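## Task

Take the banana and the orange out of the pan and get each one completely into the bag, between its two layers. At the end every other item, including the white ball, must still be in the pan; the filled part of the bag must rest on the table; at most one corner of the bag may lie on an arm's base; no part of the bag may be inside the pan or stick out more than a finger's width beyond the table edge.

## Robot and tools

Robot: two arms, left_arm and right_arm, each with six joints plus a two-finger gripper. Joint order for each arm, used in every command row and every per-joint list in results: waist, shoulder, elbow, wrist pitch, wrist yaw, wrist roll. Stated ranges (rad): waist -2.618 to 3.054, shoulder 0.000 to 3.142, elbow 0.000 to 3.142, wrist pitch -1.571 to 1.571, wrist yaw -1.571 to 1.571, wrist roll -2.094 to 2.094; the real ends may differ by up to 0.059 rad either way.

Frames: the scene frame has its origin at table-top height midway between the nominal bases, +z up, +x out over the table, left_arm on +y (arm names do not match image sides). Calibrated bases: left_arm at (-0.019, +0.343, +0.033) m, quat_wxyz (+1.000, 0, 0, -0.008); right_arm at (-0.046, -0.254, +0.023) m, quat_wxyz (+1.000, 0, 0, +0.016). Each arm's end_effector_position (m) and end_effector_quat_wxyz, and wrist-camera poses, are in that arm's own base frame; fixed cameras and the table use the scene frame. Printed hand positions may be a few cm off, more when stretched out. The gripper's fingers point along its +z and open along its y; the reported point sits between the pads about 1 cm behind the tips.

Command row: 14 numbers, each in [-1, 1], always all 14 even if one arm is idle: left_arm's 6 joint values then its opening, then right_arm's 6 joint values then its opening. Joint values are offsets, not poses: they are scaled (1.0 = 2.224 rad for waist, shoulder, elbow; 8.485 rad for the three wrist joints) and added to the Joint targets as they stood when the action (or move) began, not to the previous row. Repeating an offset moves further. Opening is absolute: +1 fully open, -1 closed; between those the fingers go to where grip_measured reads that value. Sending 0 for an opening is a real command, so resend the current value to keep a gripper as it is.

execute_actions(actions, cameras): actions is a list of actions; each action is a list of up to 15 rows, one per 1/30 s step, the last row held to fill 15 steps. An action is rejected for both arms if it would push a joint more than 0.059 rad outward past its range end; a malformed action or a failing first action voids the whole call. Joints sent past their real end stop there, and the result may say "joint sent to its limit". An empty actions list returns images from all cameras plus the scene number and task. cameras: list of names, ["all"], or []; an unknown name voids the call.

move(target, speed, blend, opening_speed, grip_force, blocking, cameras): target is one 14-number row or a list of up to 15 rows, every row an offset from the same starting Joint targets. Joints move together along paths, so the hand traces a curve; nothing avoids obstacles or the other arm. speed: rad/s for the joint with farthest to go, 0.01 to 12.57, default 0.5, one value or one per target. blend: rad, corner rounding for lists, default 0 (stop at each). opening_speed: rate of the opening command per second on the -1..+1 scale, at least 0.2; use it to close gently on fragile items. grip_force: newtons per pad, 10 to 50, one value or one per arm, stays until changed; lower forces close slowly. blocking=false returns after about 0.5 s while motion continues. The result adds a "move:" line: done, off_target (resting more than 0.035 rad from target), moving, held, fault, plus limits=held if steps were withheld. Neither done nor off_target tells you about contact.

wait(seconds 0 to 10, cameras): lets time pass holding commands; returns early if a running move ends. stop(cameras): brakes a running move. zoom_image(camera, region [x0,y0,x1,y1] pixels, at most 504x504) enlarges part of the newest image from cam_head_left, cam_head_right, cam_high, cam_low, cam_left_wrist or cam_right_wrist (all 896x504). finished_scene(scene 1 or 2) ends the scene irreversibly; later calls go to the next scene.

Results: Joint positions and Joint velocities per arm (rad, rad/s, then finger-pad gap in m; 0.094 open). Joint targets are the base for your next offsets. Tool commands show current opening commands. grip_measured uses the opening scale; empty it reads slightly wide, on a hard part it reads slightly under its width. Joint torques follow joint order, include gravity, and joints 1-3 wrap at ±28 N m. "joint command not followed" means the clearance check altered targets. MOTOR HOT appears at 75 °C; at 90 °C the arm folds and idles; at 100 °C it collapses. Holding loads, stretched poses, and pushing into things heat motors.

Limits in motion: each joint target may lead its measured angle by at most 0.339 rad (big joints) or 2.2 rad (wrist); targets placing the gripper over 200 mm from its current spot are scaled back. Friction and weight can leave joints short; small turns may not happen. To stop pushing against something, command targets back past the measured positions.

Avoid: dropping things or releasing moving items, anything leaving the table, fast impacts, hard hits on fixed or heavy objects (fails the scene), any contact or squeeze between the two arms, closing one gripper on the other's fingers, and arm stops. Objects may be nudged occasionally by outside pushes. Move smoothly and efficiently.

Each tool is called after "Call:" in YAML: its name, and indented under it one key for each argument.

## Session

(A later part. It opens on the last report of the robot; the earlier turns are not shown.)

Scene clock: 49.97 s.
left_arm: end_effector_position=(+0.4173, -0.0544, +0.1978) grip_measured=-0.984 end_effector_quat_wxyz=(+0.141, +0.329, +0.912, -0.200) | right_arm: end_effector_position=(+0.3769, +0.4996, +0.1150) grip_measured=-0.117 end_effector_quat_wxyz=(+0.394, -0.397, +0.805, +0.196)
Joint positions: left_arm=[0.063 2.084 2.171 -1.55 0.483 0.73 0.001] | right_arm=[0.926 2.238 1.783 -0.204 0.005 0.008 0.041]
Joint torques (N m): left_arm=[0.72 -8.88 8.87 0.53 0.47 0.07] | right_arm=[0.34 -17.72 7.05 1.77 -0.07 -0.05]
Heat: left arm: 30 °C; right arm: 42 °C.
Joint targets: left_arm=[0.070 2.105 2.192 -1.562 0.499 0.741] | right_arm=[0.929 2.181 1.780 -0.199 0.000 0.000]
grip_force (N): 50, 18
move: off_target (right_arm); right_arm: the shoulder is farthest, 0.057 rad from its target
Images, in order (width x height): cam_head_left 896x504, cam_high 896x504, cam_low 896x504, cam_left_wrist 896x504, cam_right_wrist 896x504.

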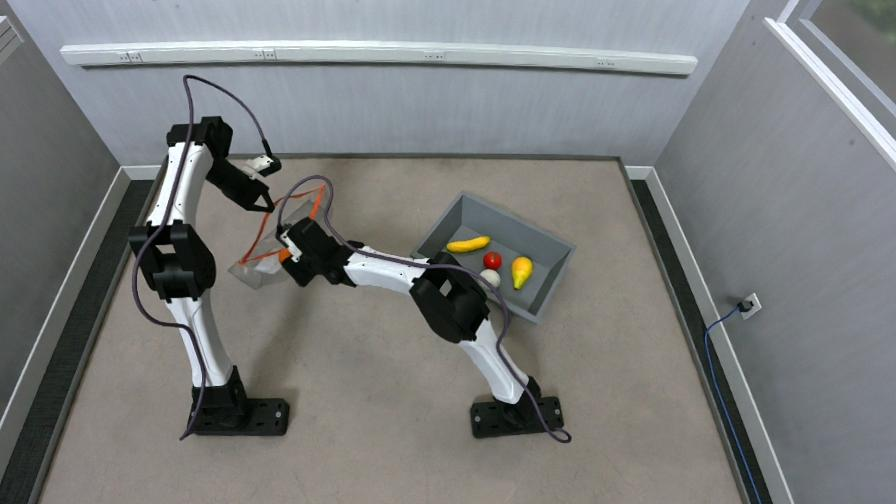

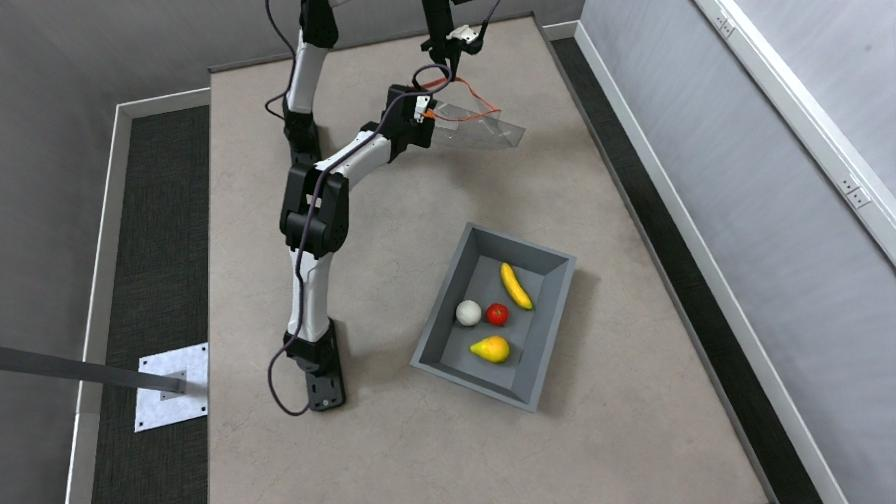

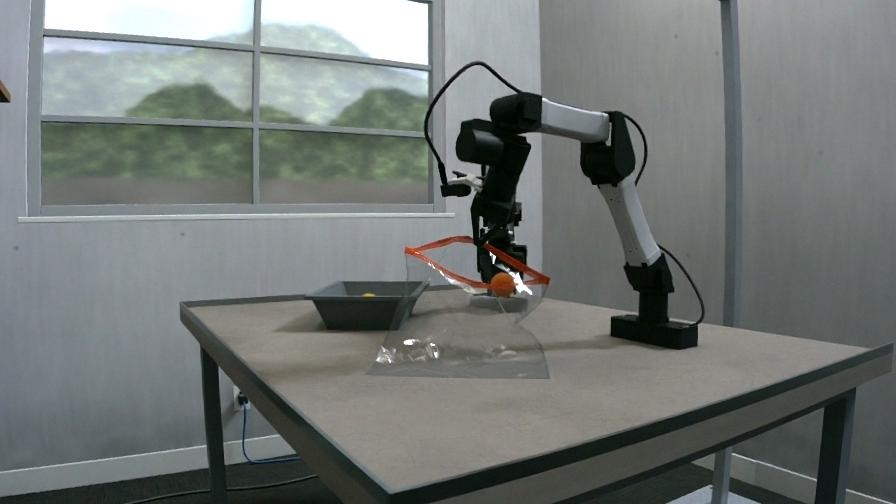

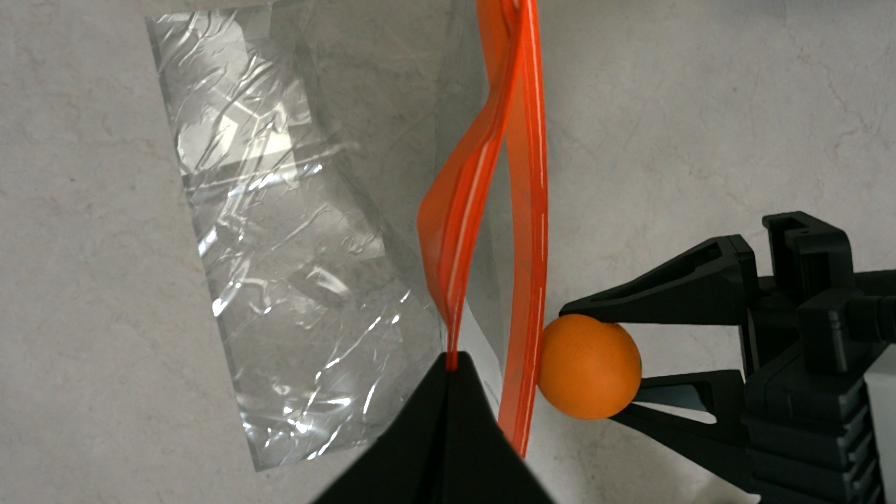

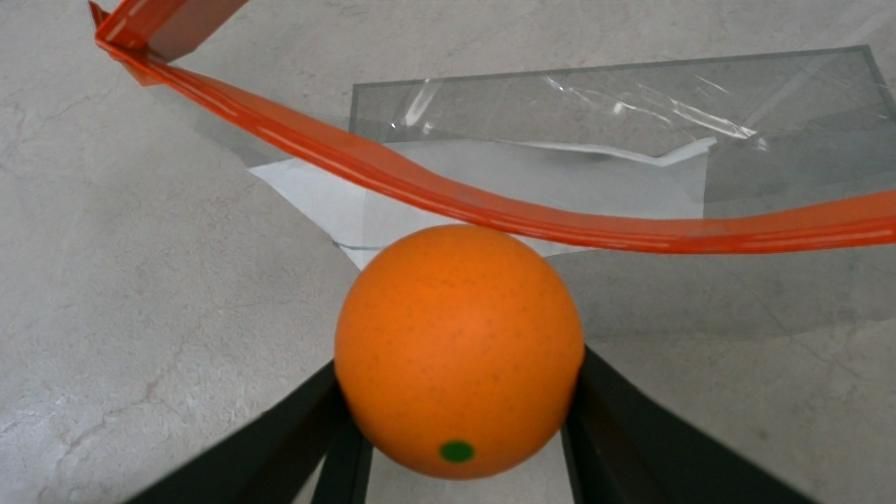

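Call:
move:
  target:
    - [0,0,0,0,0,0,-1,0.009,-0.0264,0.0299,-0.0148,0,0,-0.3]
    - [0,0,0,0,0,0,-1,0.009,0.0983,0.2199,-0.0319,0,0,-0.3]
  speed: 0.2
  blend: 0.02
  cameras: ["cam_low","cam_head_left","cam_left_wrist","cam_right_wrist","cam_high"]

Call:
zoom_image:
  camera: "cam_low"
  region: [360, 220, 580, 390]

Call:
zoom_image:
  camera: "cam_high"
  region: [360, 60, 560, 220]

Scene clock: 54.13 s.
left_arm: end_effector_position=(+0.4172, -0.0544, +0.1978) grip_measured=-0.984 end_effector_quat_wxyz=(+0.140, +0.329, +0.912, -0.200) | right_arm: end_effector_position=(+0.3906, +0.5377, +0.1743) grip_measured=-0.117 end_effector_quat_wxyz=(+0.408, -0.400, +0.794, +0.207)
Joint positions: left_arm=[0.063 2.084 2.171 -1.55 0.483 0.73 0.001] | right_arm=[0.944 2.384 2.237 -0.475 0.005 0.007 0.041]
Joint torques (N m): left_arm=[0.75 -8.83 8.9 0.48 0.49 0.07] | right_arm=[0.57 -12.34 10.56 1.78 -0.08 -0.04]
Heat: left arm: 31 °C; right arm: 44 °C.
Joint targets: left_arm=[0.070 2.105 2.192 -1.562 0.499 0.741] | right_arm=[0.949 2.399 2.269 -0.470 0.000 0.000]
grip_force (N): 50, 18
move: done
Images, in order (width x height): cam_head_left 896x504, cam_high 896x504, cam_low 896x504, cam_left_wrist 896x504, cam_right_wrist 896x504.

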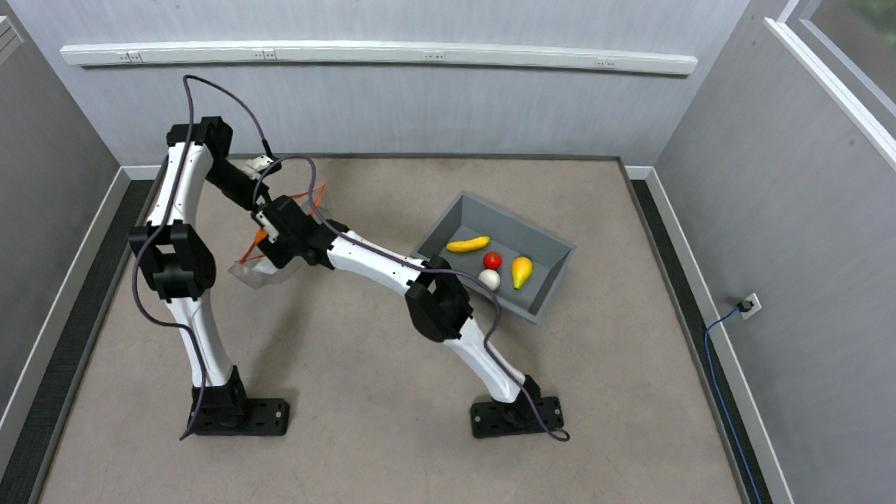

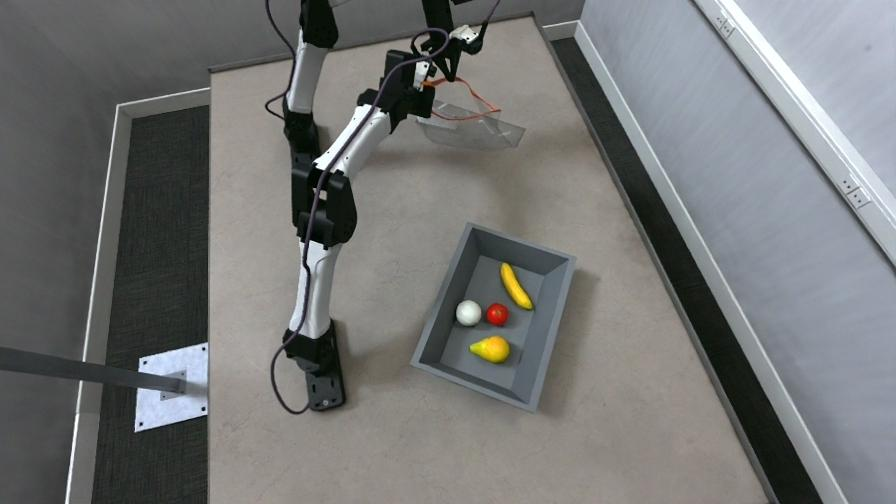

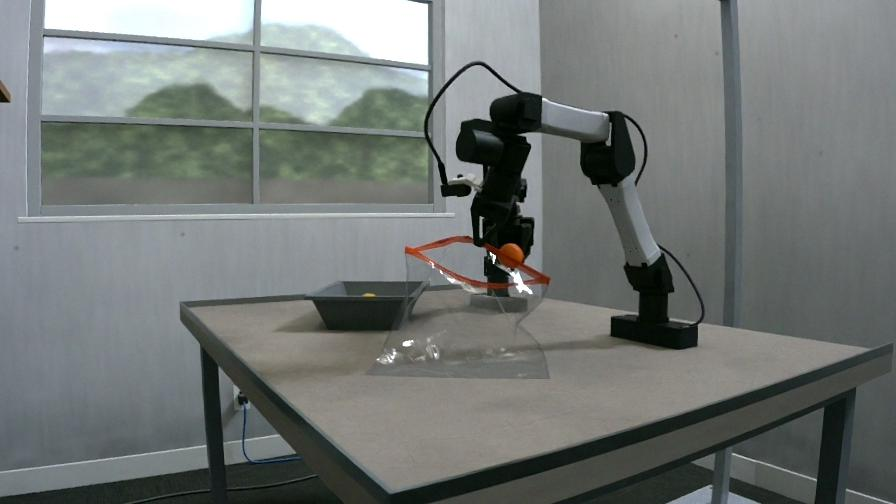

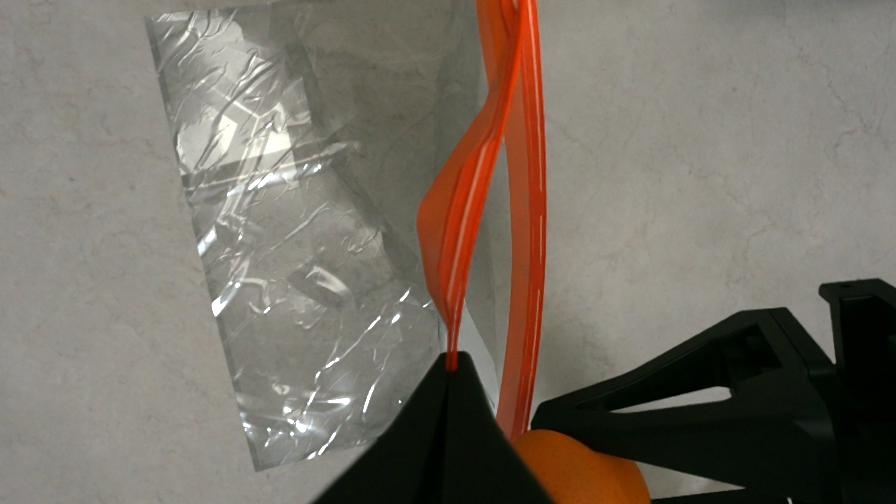

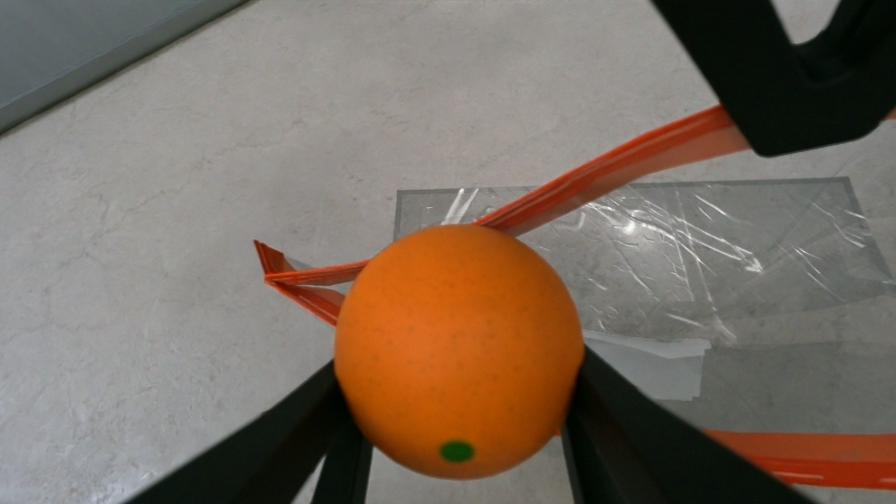

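Scaled by 2.291 from the camera's 896x504 image, which has a finer 1280x720 frame.

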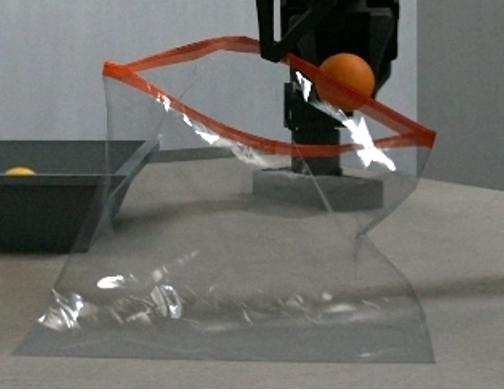

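Scaled by 2.520 from the camera's 896x504 image, which has a finer 1280x720 frame.

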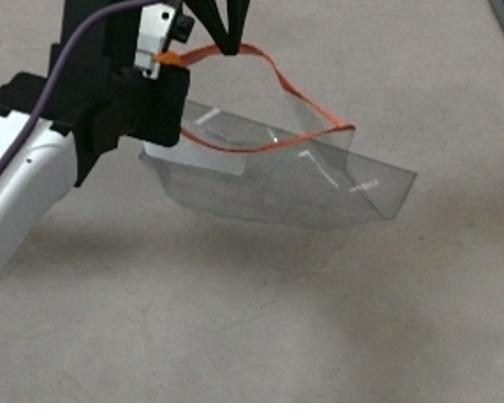

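Call:
move:
  target:
    - [0,0,0,0,0,0,-1,0,0.0953,0.1306,-0.0093,0,0,-0.3]
    - [0,0,0,0,0,0,-1,0,0.0803,0.0217,0.0154,0,0,-0.3]
  speed: 0.12
  blend: 0.03
  cameras: ["cam_low","cam_head_left","cam_left_wrist","cam_right_wrist","cam_high"]

Call:
zoom_image:
  camera: "cam_low"
  region: [360, 220, 580, 390]

Call:
zoom_image:
  camera: "cam_high"
  region: [360, 60, 560, 220]

Scene clock: 63.90 s.
left_arm: end_effector_position=(+0.4179, -0.0515, +0.1961) grip_measured=-0.985 end_effector_quat_wxyz=(+0.140, +0.328, +0.913, -0.200) | right_arm: end_effector_position=(+0.4097, +0.5641, +0.1001) grip_measured=-0.117 end_effector_quat_wxyz=(+0.405, -0.401, +0.796, +0.206)
Joint positions: left_arm=[0.07 2.088 2.171 -1.55 0.483 0.735 0.001] | right_arm=[0.944 2.587 2.32 -0.361 0.005 0.007 0.041]
Joint torques (N m): left_arm=[0.2 -9.2 8.87 0.47 0.48 0.04] | right_arm=[0.83 -15.57 7.25 2.02 -0.07 -0.04]
Heat: left arm: 33 °C; right arm: 47 °C.
Joint targets: left_arm=[0.070 2.105 2.192 -1.562 0.499 0.742] | right_arm=[0.949 2.578 2.317 -0.339 0.000 0.000]
grip_force (N): 50, 18
move: done
Images, in order (width x height): cam_head_left 896x504, cam_high 896x504, cam_low 896x504, cam_left_wrist 896x504, cam_right_wrist 896x504.

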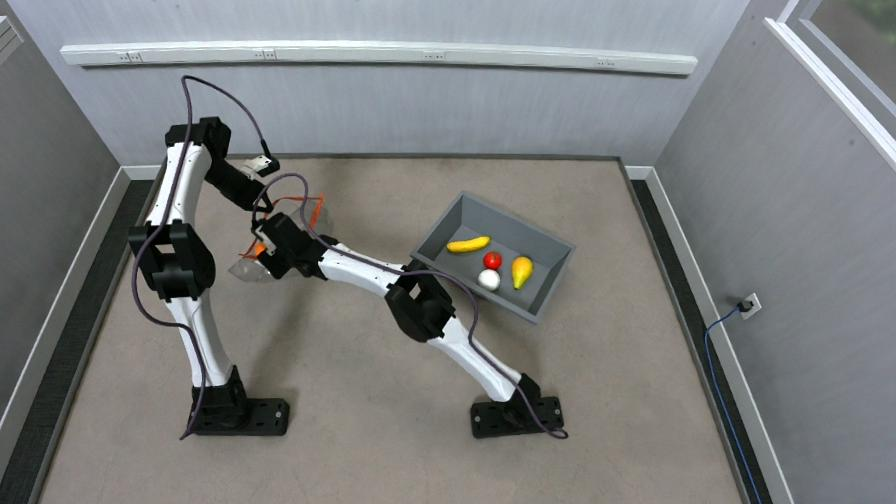

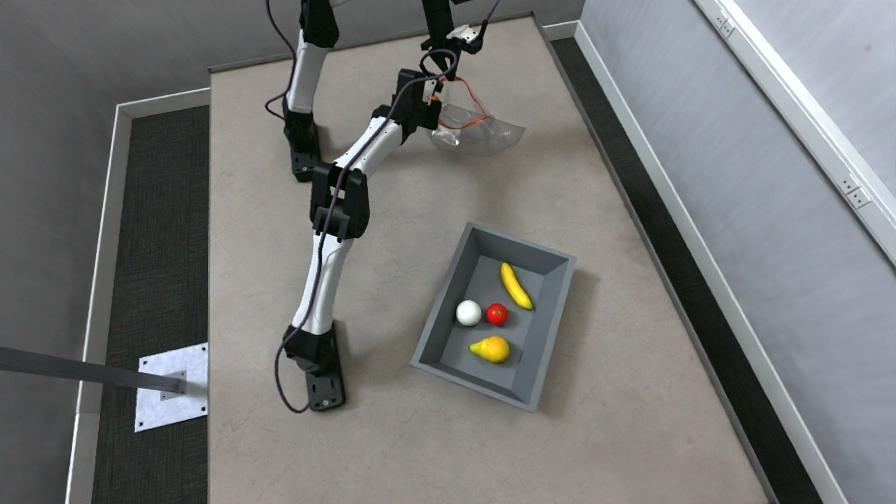

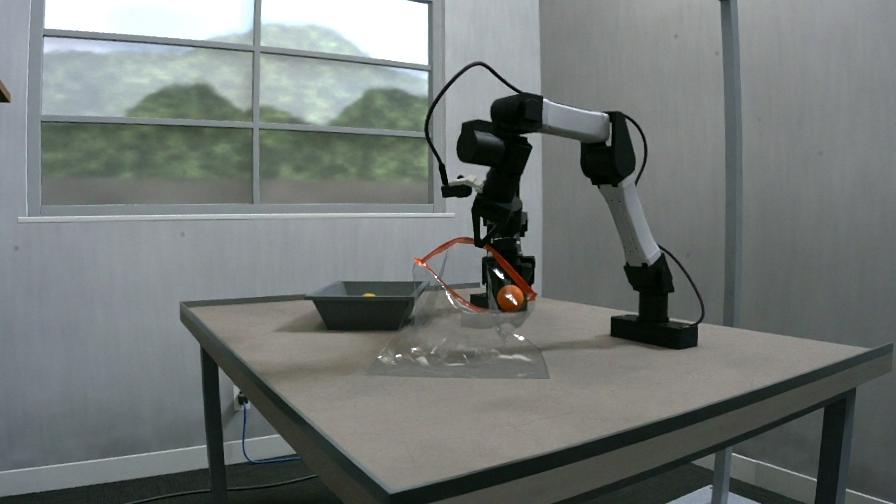

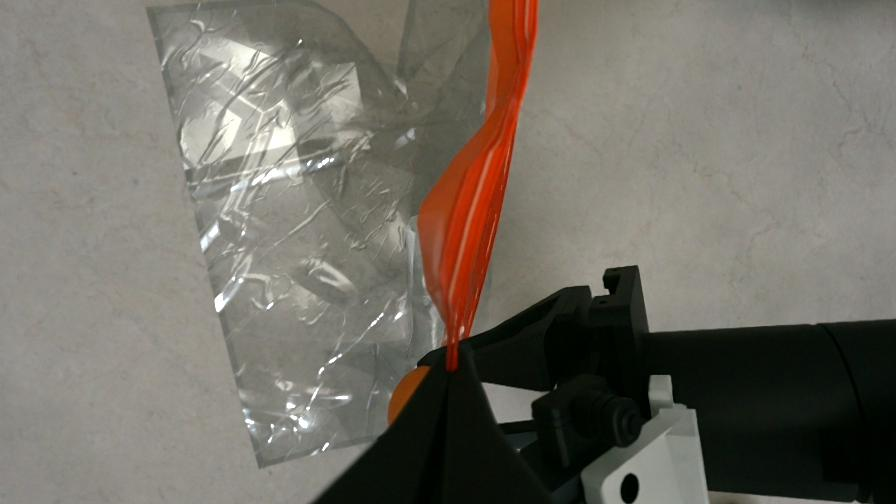

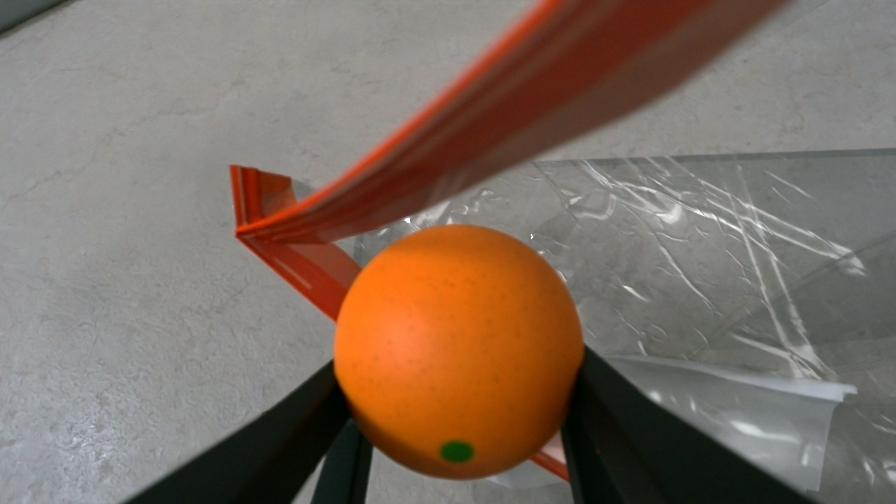

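Scaled by 2.291 from the camera's 896x504 image, which has a finer 1280x720 frame.

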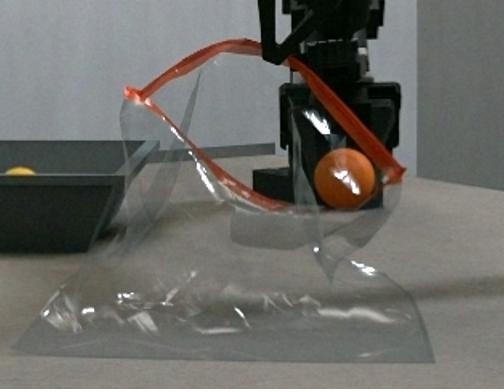

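Scaled by 2.520 from the camera's 896x504 image, which has a finer 1280x720 frame.

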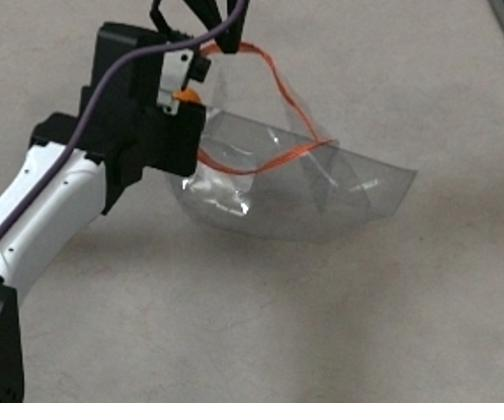

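Call:
move:
  target: [0,0,0,0,0,0,-1,0,0.0149,0.1089,-0.0246,0,0,-0.3]
  speed: 0.2
  cameras: ["cam_left_wrist","cam_right_wrist","cam_low"]

Call:
zoom_image:
  camera: "cam_low"
  region: [360, 220, 580, 390]

Scene clock: 66.20 s.
left_arm: end_effector_position=(+0.4184, -0.0515, +0.1970) grip_measured=-0.985 end_effector_quat_wxyz=(+0.141, +0.328, +0.912, -0.199) | right_arm: end_effector_position=(+0.4073, +0.5627, +0.1463) grip_measured=-0.117 end_effector_quat_wxyz=(+0.403, -0.402, +0.796, +0.206)
Joint positions: left_arm=[0.07 2.088 2.174 -1.55 0.483 0.735 0.001] | right_arm=[0.945 2.597 2.526 -0.561 0.005 0.007 0.041]
Joint torques (N m): left_arm=[0.18 -9.25 8.55 0.48 0.48 0.04] | right_arm=[0.39 -13.59 10.54 1.85 -0.08 -0.04]
Heat: left arm: 33 °C; right arm: 47 °C.
Joint targets: left_arm=[0.070 2.105 2.192 -1.562 0.499 0.742] | right_arm=[0.949 2.611 2.559 -0.548 0.000 0.000]
grip_force (N): 50, 18
move: done
Images, in order (width x height): cam_low 896x504, cam_left_wrist 896x504, cam_right_wrist 896x504.

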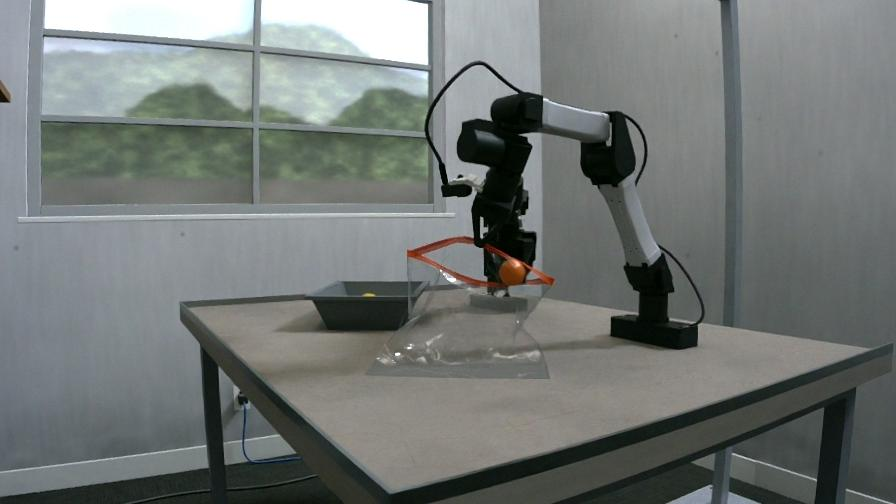

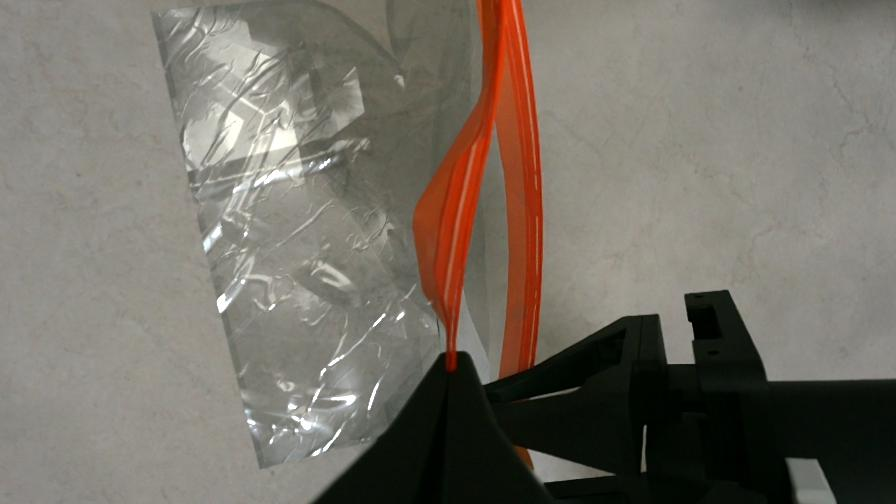

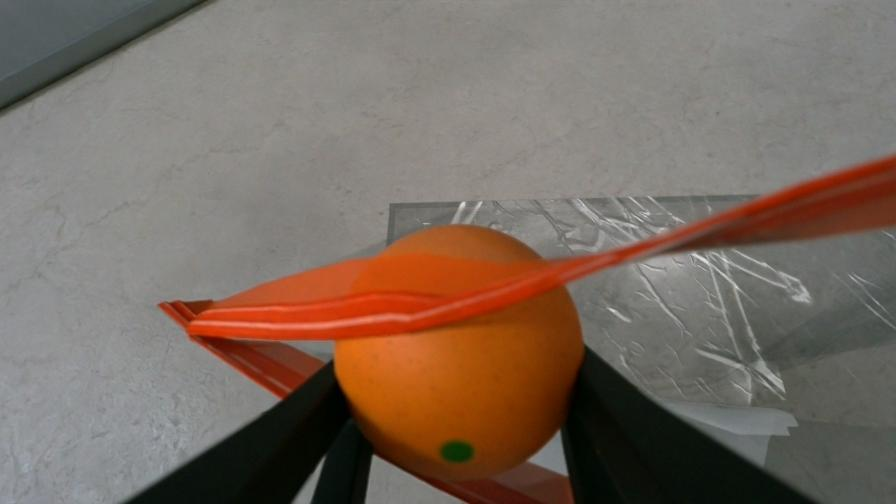

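Scaled by 2.291 from the camera's 896x504 image, which has a finer 1280x720 frame.

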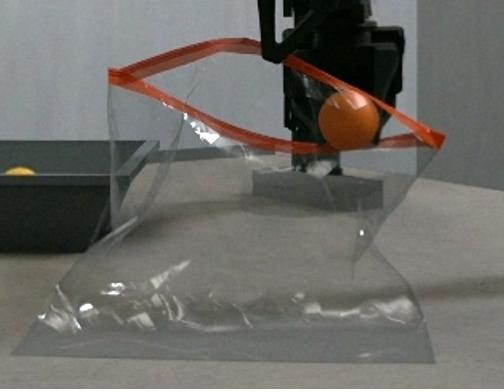

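Call:
move:
  target: [0,0,0,0,0,0,-1,0,-0.0149,-0.1089,0.0246,0,0,-0.3]
  speed: 0.15
  cameras: ["cam_left_wrist","cam_right_wrist","cam_low"]

Call:
zoom_image:
  camera: "cam_low"
  region: [360, 220, 580, 390]

Scene clock: 68.60 s.
left_arm: end_effector_position=(+0.4182, -0.0515, +0.1970) grip_measured=-0.985 end_effector_quat_wxyz=(+0.141, +0.328, +0.912, -0.199) | right_arm: end_effector_position=(+0.4088, +0.5647, +0.0930) grip_measured=-0.117 end_effector_quat_wxyz=(+0.401, -0.403, +0.797, +0.204)
Joint positions: left_arm=[0.07 2.088 2.174 -1.551 0.483 0.735 0.001] | right_arm=[0.945 2.597 2.32 -0.361 0.005 0.007 0.041]
Joint torques (N m): left_arm=[0.2 -9.2 8.55 0.49 0.48 0.03] | right_arm=[0.42 -16.57 7.27 2 -0.07 -0.04]
Heat: left arm: 33 °C; right arm: 49 °C.
Joint targets: left_arm=[0.070 2.105 2.192 -1.562 0.499 0.741] | right_arm=[0.949 2.578 2.317 -0.339 0.000 0.000]
grip_force (N): 50, 18
move: done
Images, in order (width x height): cam_low 896x504, cam_left_wrist 896x504, cam_right_wrist 896x504.

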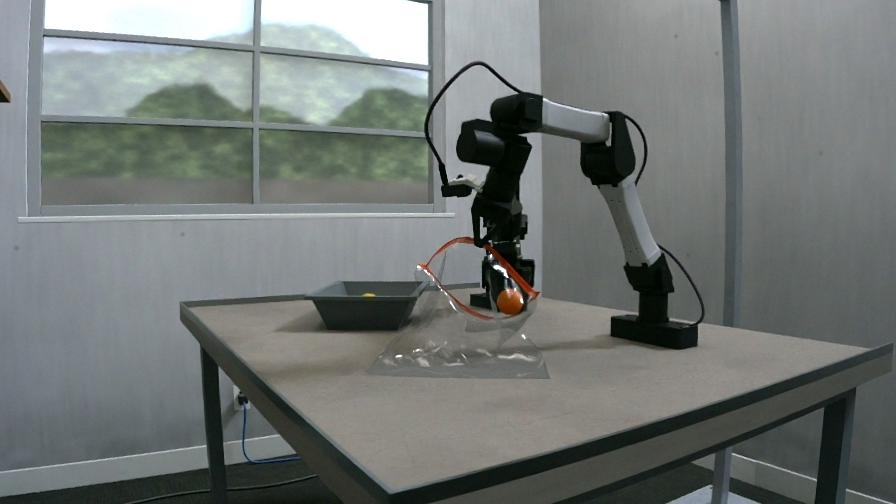

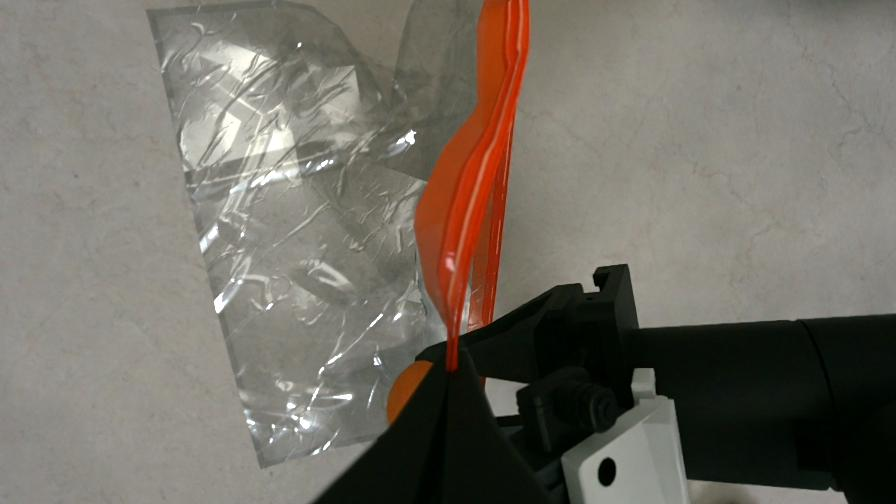

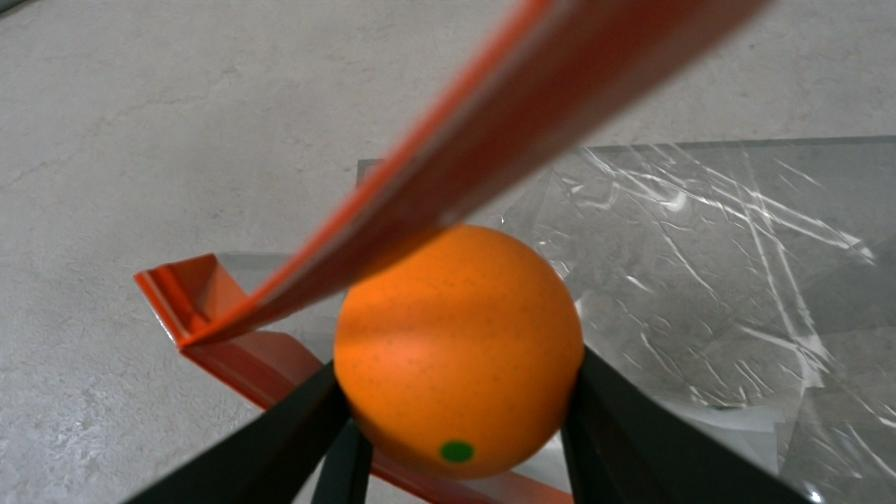

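Scaled by 2.291 from the camera's 896x504 image, which has a finer 1280x720 frame.

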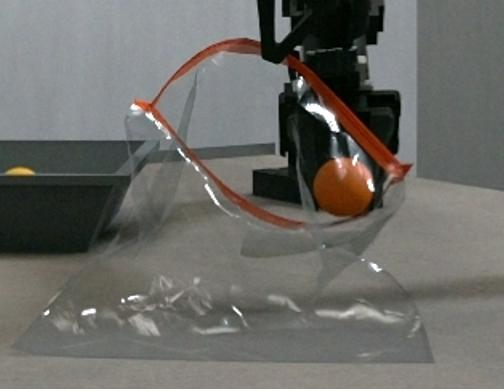

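Call:
move:
  target: [0,0,0,0,0,0,-1,0,0,0,0,0,0,0.4]
  opening_speed: 0.4
  cameras: ["cam_left_wrist","cam_right_wrist","cam_low"]

Call:
zoom_image:
  camera: "cam_low"
  region: [360, 220, 580, 390]

Scene clock: 70.83 s.
left_arm: end_effector_position=(+0.4181, -0.0515, +0.1970) grip_measured=-0.985 end_effector_quat_wxyz=(+0.141, +0.328, +0.912, -0.200) | right_arm: end_effector_position=(+0.4089, +0.5649, +0.0934) grip_measured=+0.399 end_effector_quat_wxyz=(+0.401, -0.403, +0.797, +0.205)
Joint positions: left_arm=[0.07 2.088 2.174 -1.552 0.483 0.735 0.001] | right_arm=[0.945 2.597 2.32 -0.359 0.005 0.007 0.066]
Joint torques (N m): left_arm=[0.14 -9.21 8.57 0.49 0.47 0.02] | right_arm=[0.38 -16.57 7.28 1.93 -0.07 -0.04]
Heat: left arm: 33 °C; right arm: 50 °C.
Joint targets: left_arm=[0.070 2.105 2.192 -1.562 0.499 0.741] | right_arm=[0.949 2.578 2.317 -0.339 0.000 0.000]
grip_force (N): 50, 18
move: done
Images, in order (width x height): cam_low 896x504, cam_left_wrist 896x504, cam_right_wrist 896x504.

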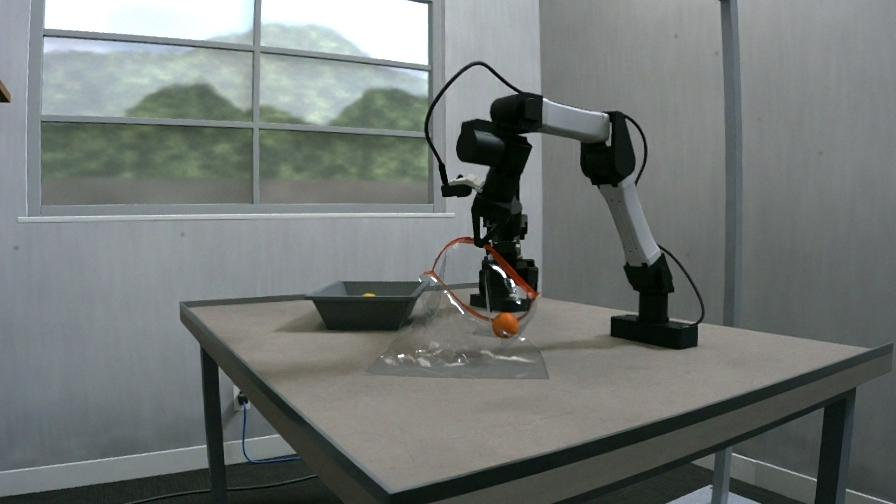

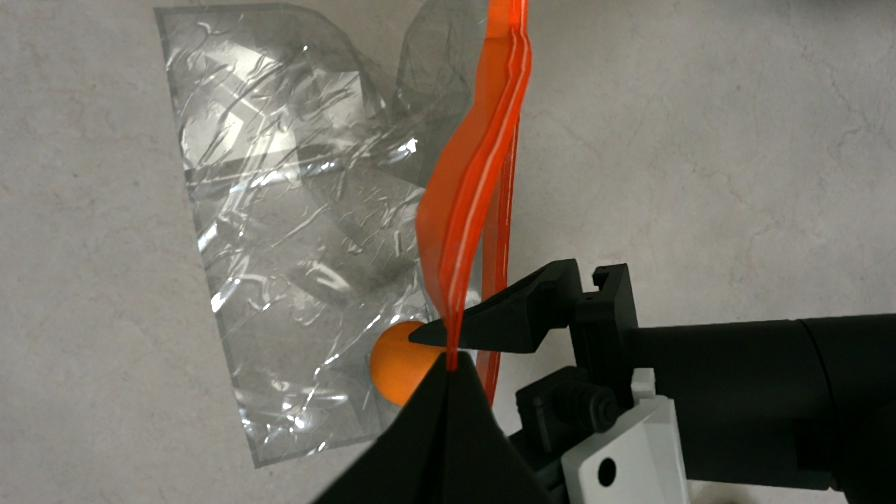

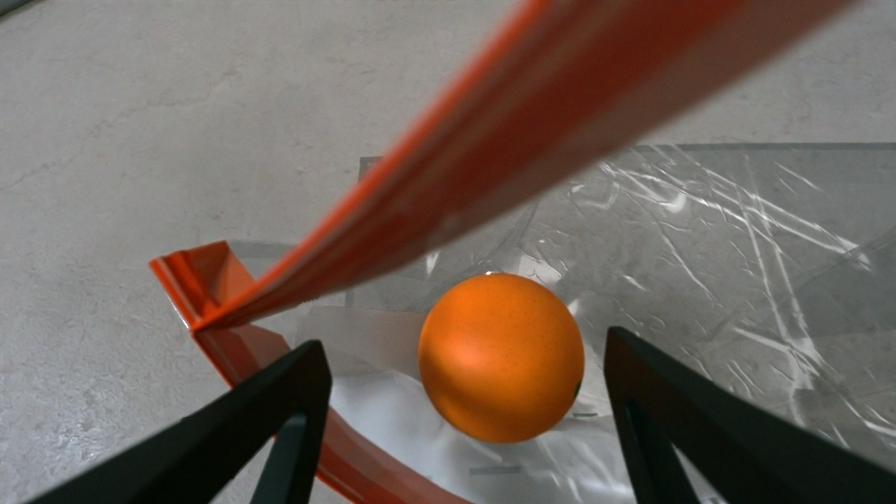

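Scaled by 2.291 from the camera's 896x504 image, which has a finer 1280x720 frame.

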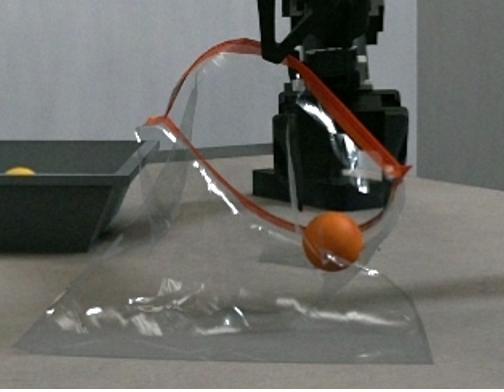

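Call:
move:
  target:
    - [0,0,0,0,0,0,-1,0,0.0149,0.1089,-0.0246,0,0,0.4]
    - [0,0,0,0,0,0,-1,0,-0.3037,-0.3635,0.0157,0,0,0.4]
  speed: [0.2,0.3]
  blend: 0.03
  cameras: ["cam_left_wrist","cam_right_wrist","cam_low","cam_head_left","cam_high"]

Call:
zoom_image:
  camera: "cam_low"
  region: [360, 220, 580, 390]

Call:
zoom_image:
  camera: "cam_head_left"
  region: [220, 160, 400, 320]

Call:
zoom_image:
  camera: "cam_high"
  region: [360, 60, 560, 220]

Scene clock: 76.50 s.
left_arm: end_effector_position=(+0.4178, -0.0515, +0.1970) grip_measured=-0.985 end_effector_quat_wxyz=(+0.140, +0.328, +0.913, -0.200) | right_arm: end_effector_position=(+0.3280, +0.4545, +0.1549) grip_measured=+0.399 end_effector_quat_wxyz=(+0.389, -0.407, +0.802, +0.198)
Joint positions: left_arm=[0.07 2.088 2.174 -1.553 0.483 0.735 0.001] | right_arm=[0.947 1.953 1.513 -0.227 0.004 0.006 0.066]
Joint torques (N m): left_arm=[0.16 -9.2 8.61 0.5 0.47 0.02] | right_arm=[0.25 -14.91 6.95 1.91 -0.07 -0.03]
Heat: left arm: 34 °C; right arm: 53 °C.
Joint targets: left_arm=[0.070 2.105 2.192 -1.562 0.499 0.741] | right_arm=[0.949 1.903 1.509 -0.206 0.000 0.000]
grip_force (N): 50, 18
move: off_target (right_arm); right_arm: the shoulder is farthest, 0.050 rad from its target
Images, in order (width x height): cam_head_left 896x504, cam_high 896x504, cam_low 896x504, cam_left_wrist 896x504, cam_right_wrist 896x504.

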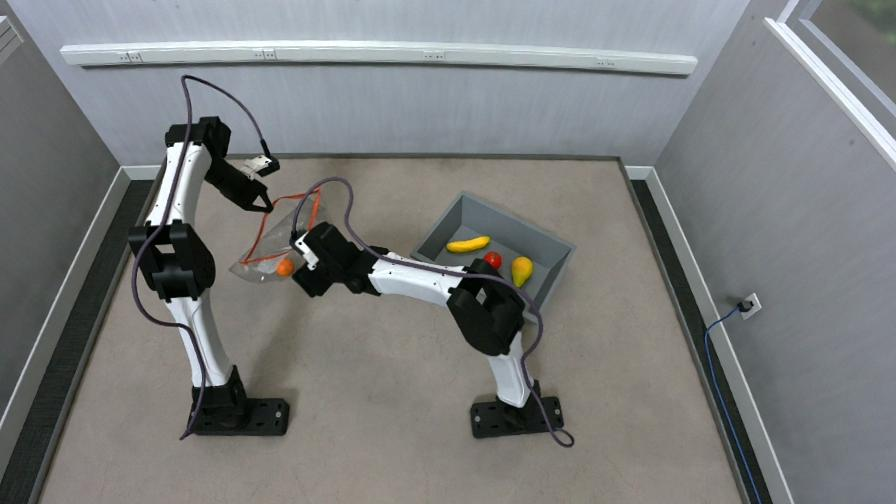

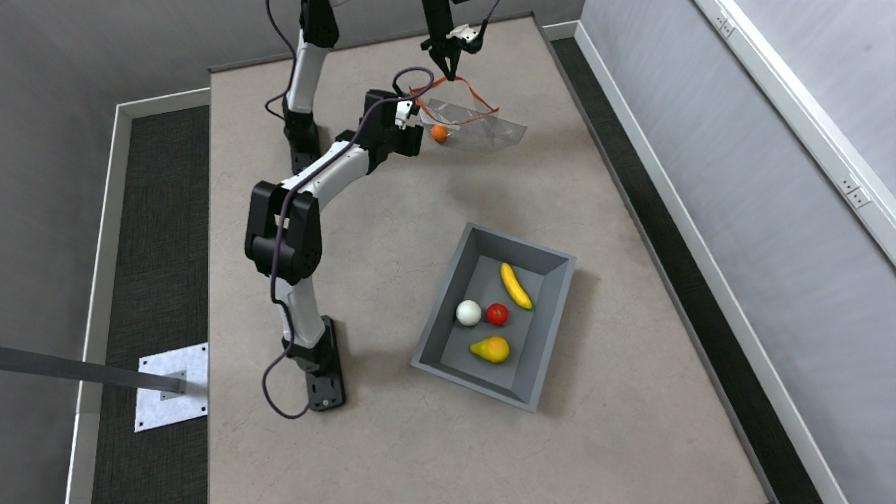

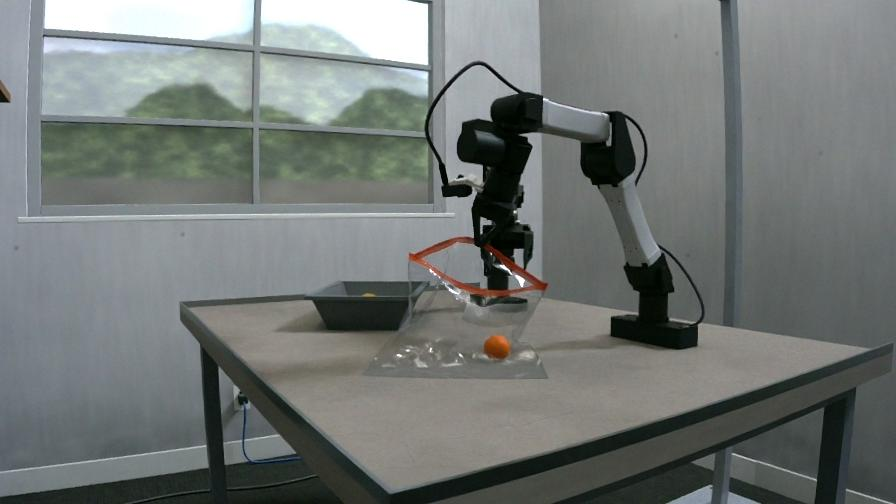

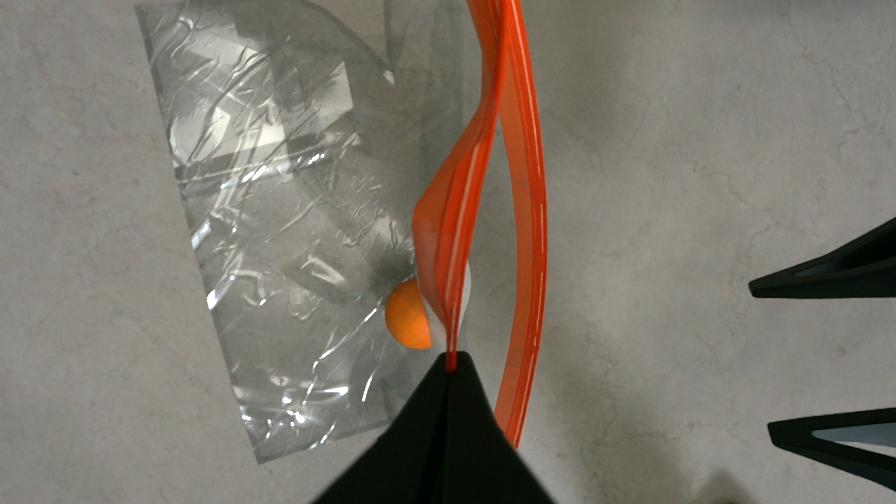

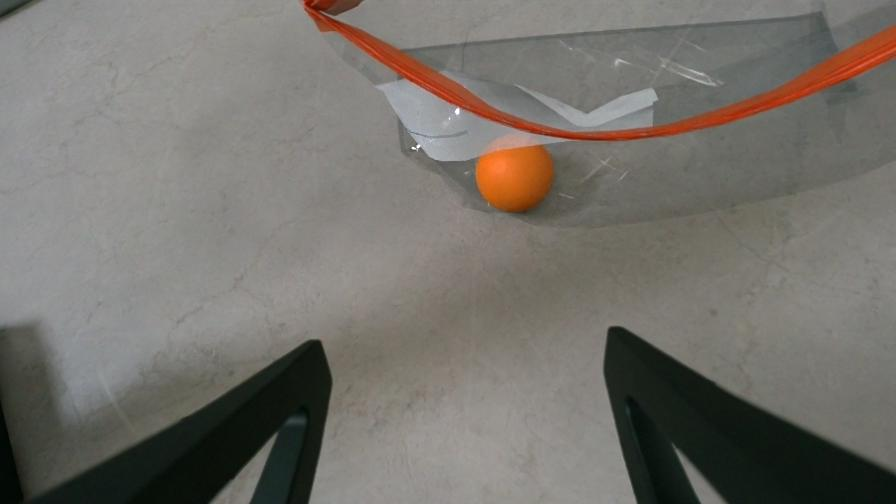

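Scaled by 2.291 from the camera's 896x504 image, which has a finer 1280x720 frame.

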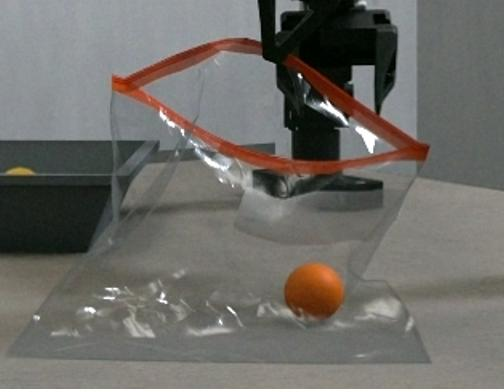

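Scaled by 2.800 from the camera's 896x504 image, which has a finer 1280x720 frame.

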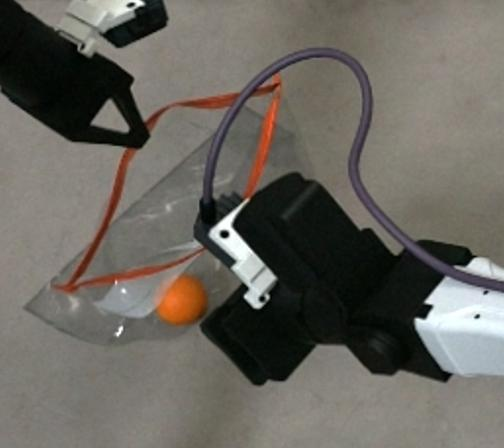

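Scaled by 2.520 from the camera's 896x504 image, which has a finer 1280x720 frame.

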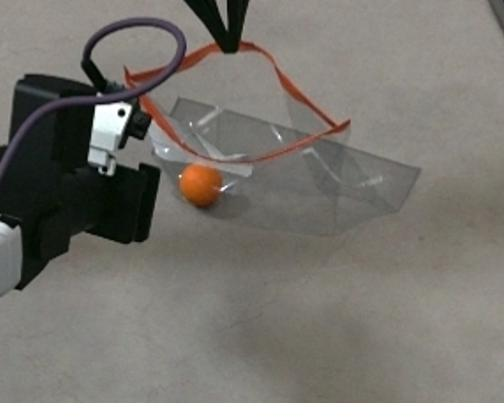

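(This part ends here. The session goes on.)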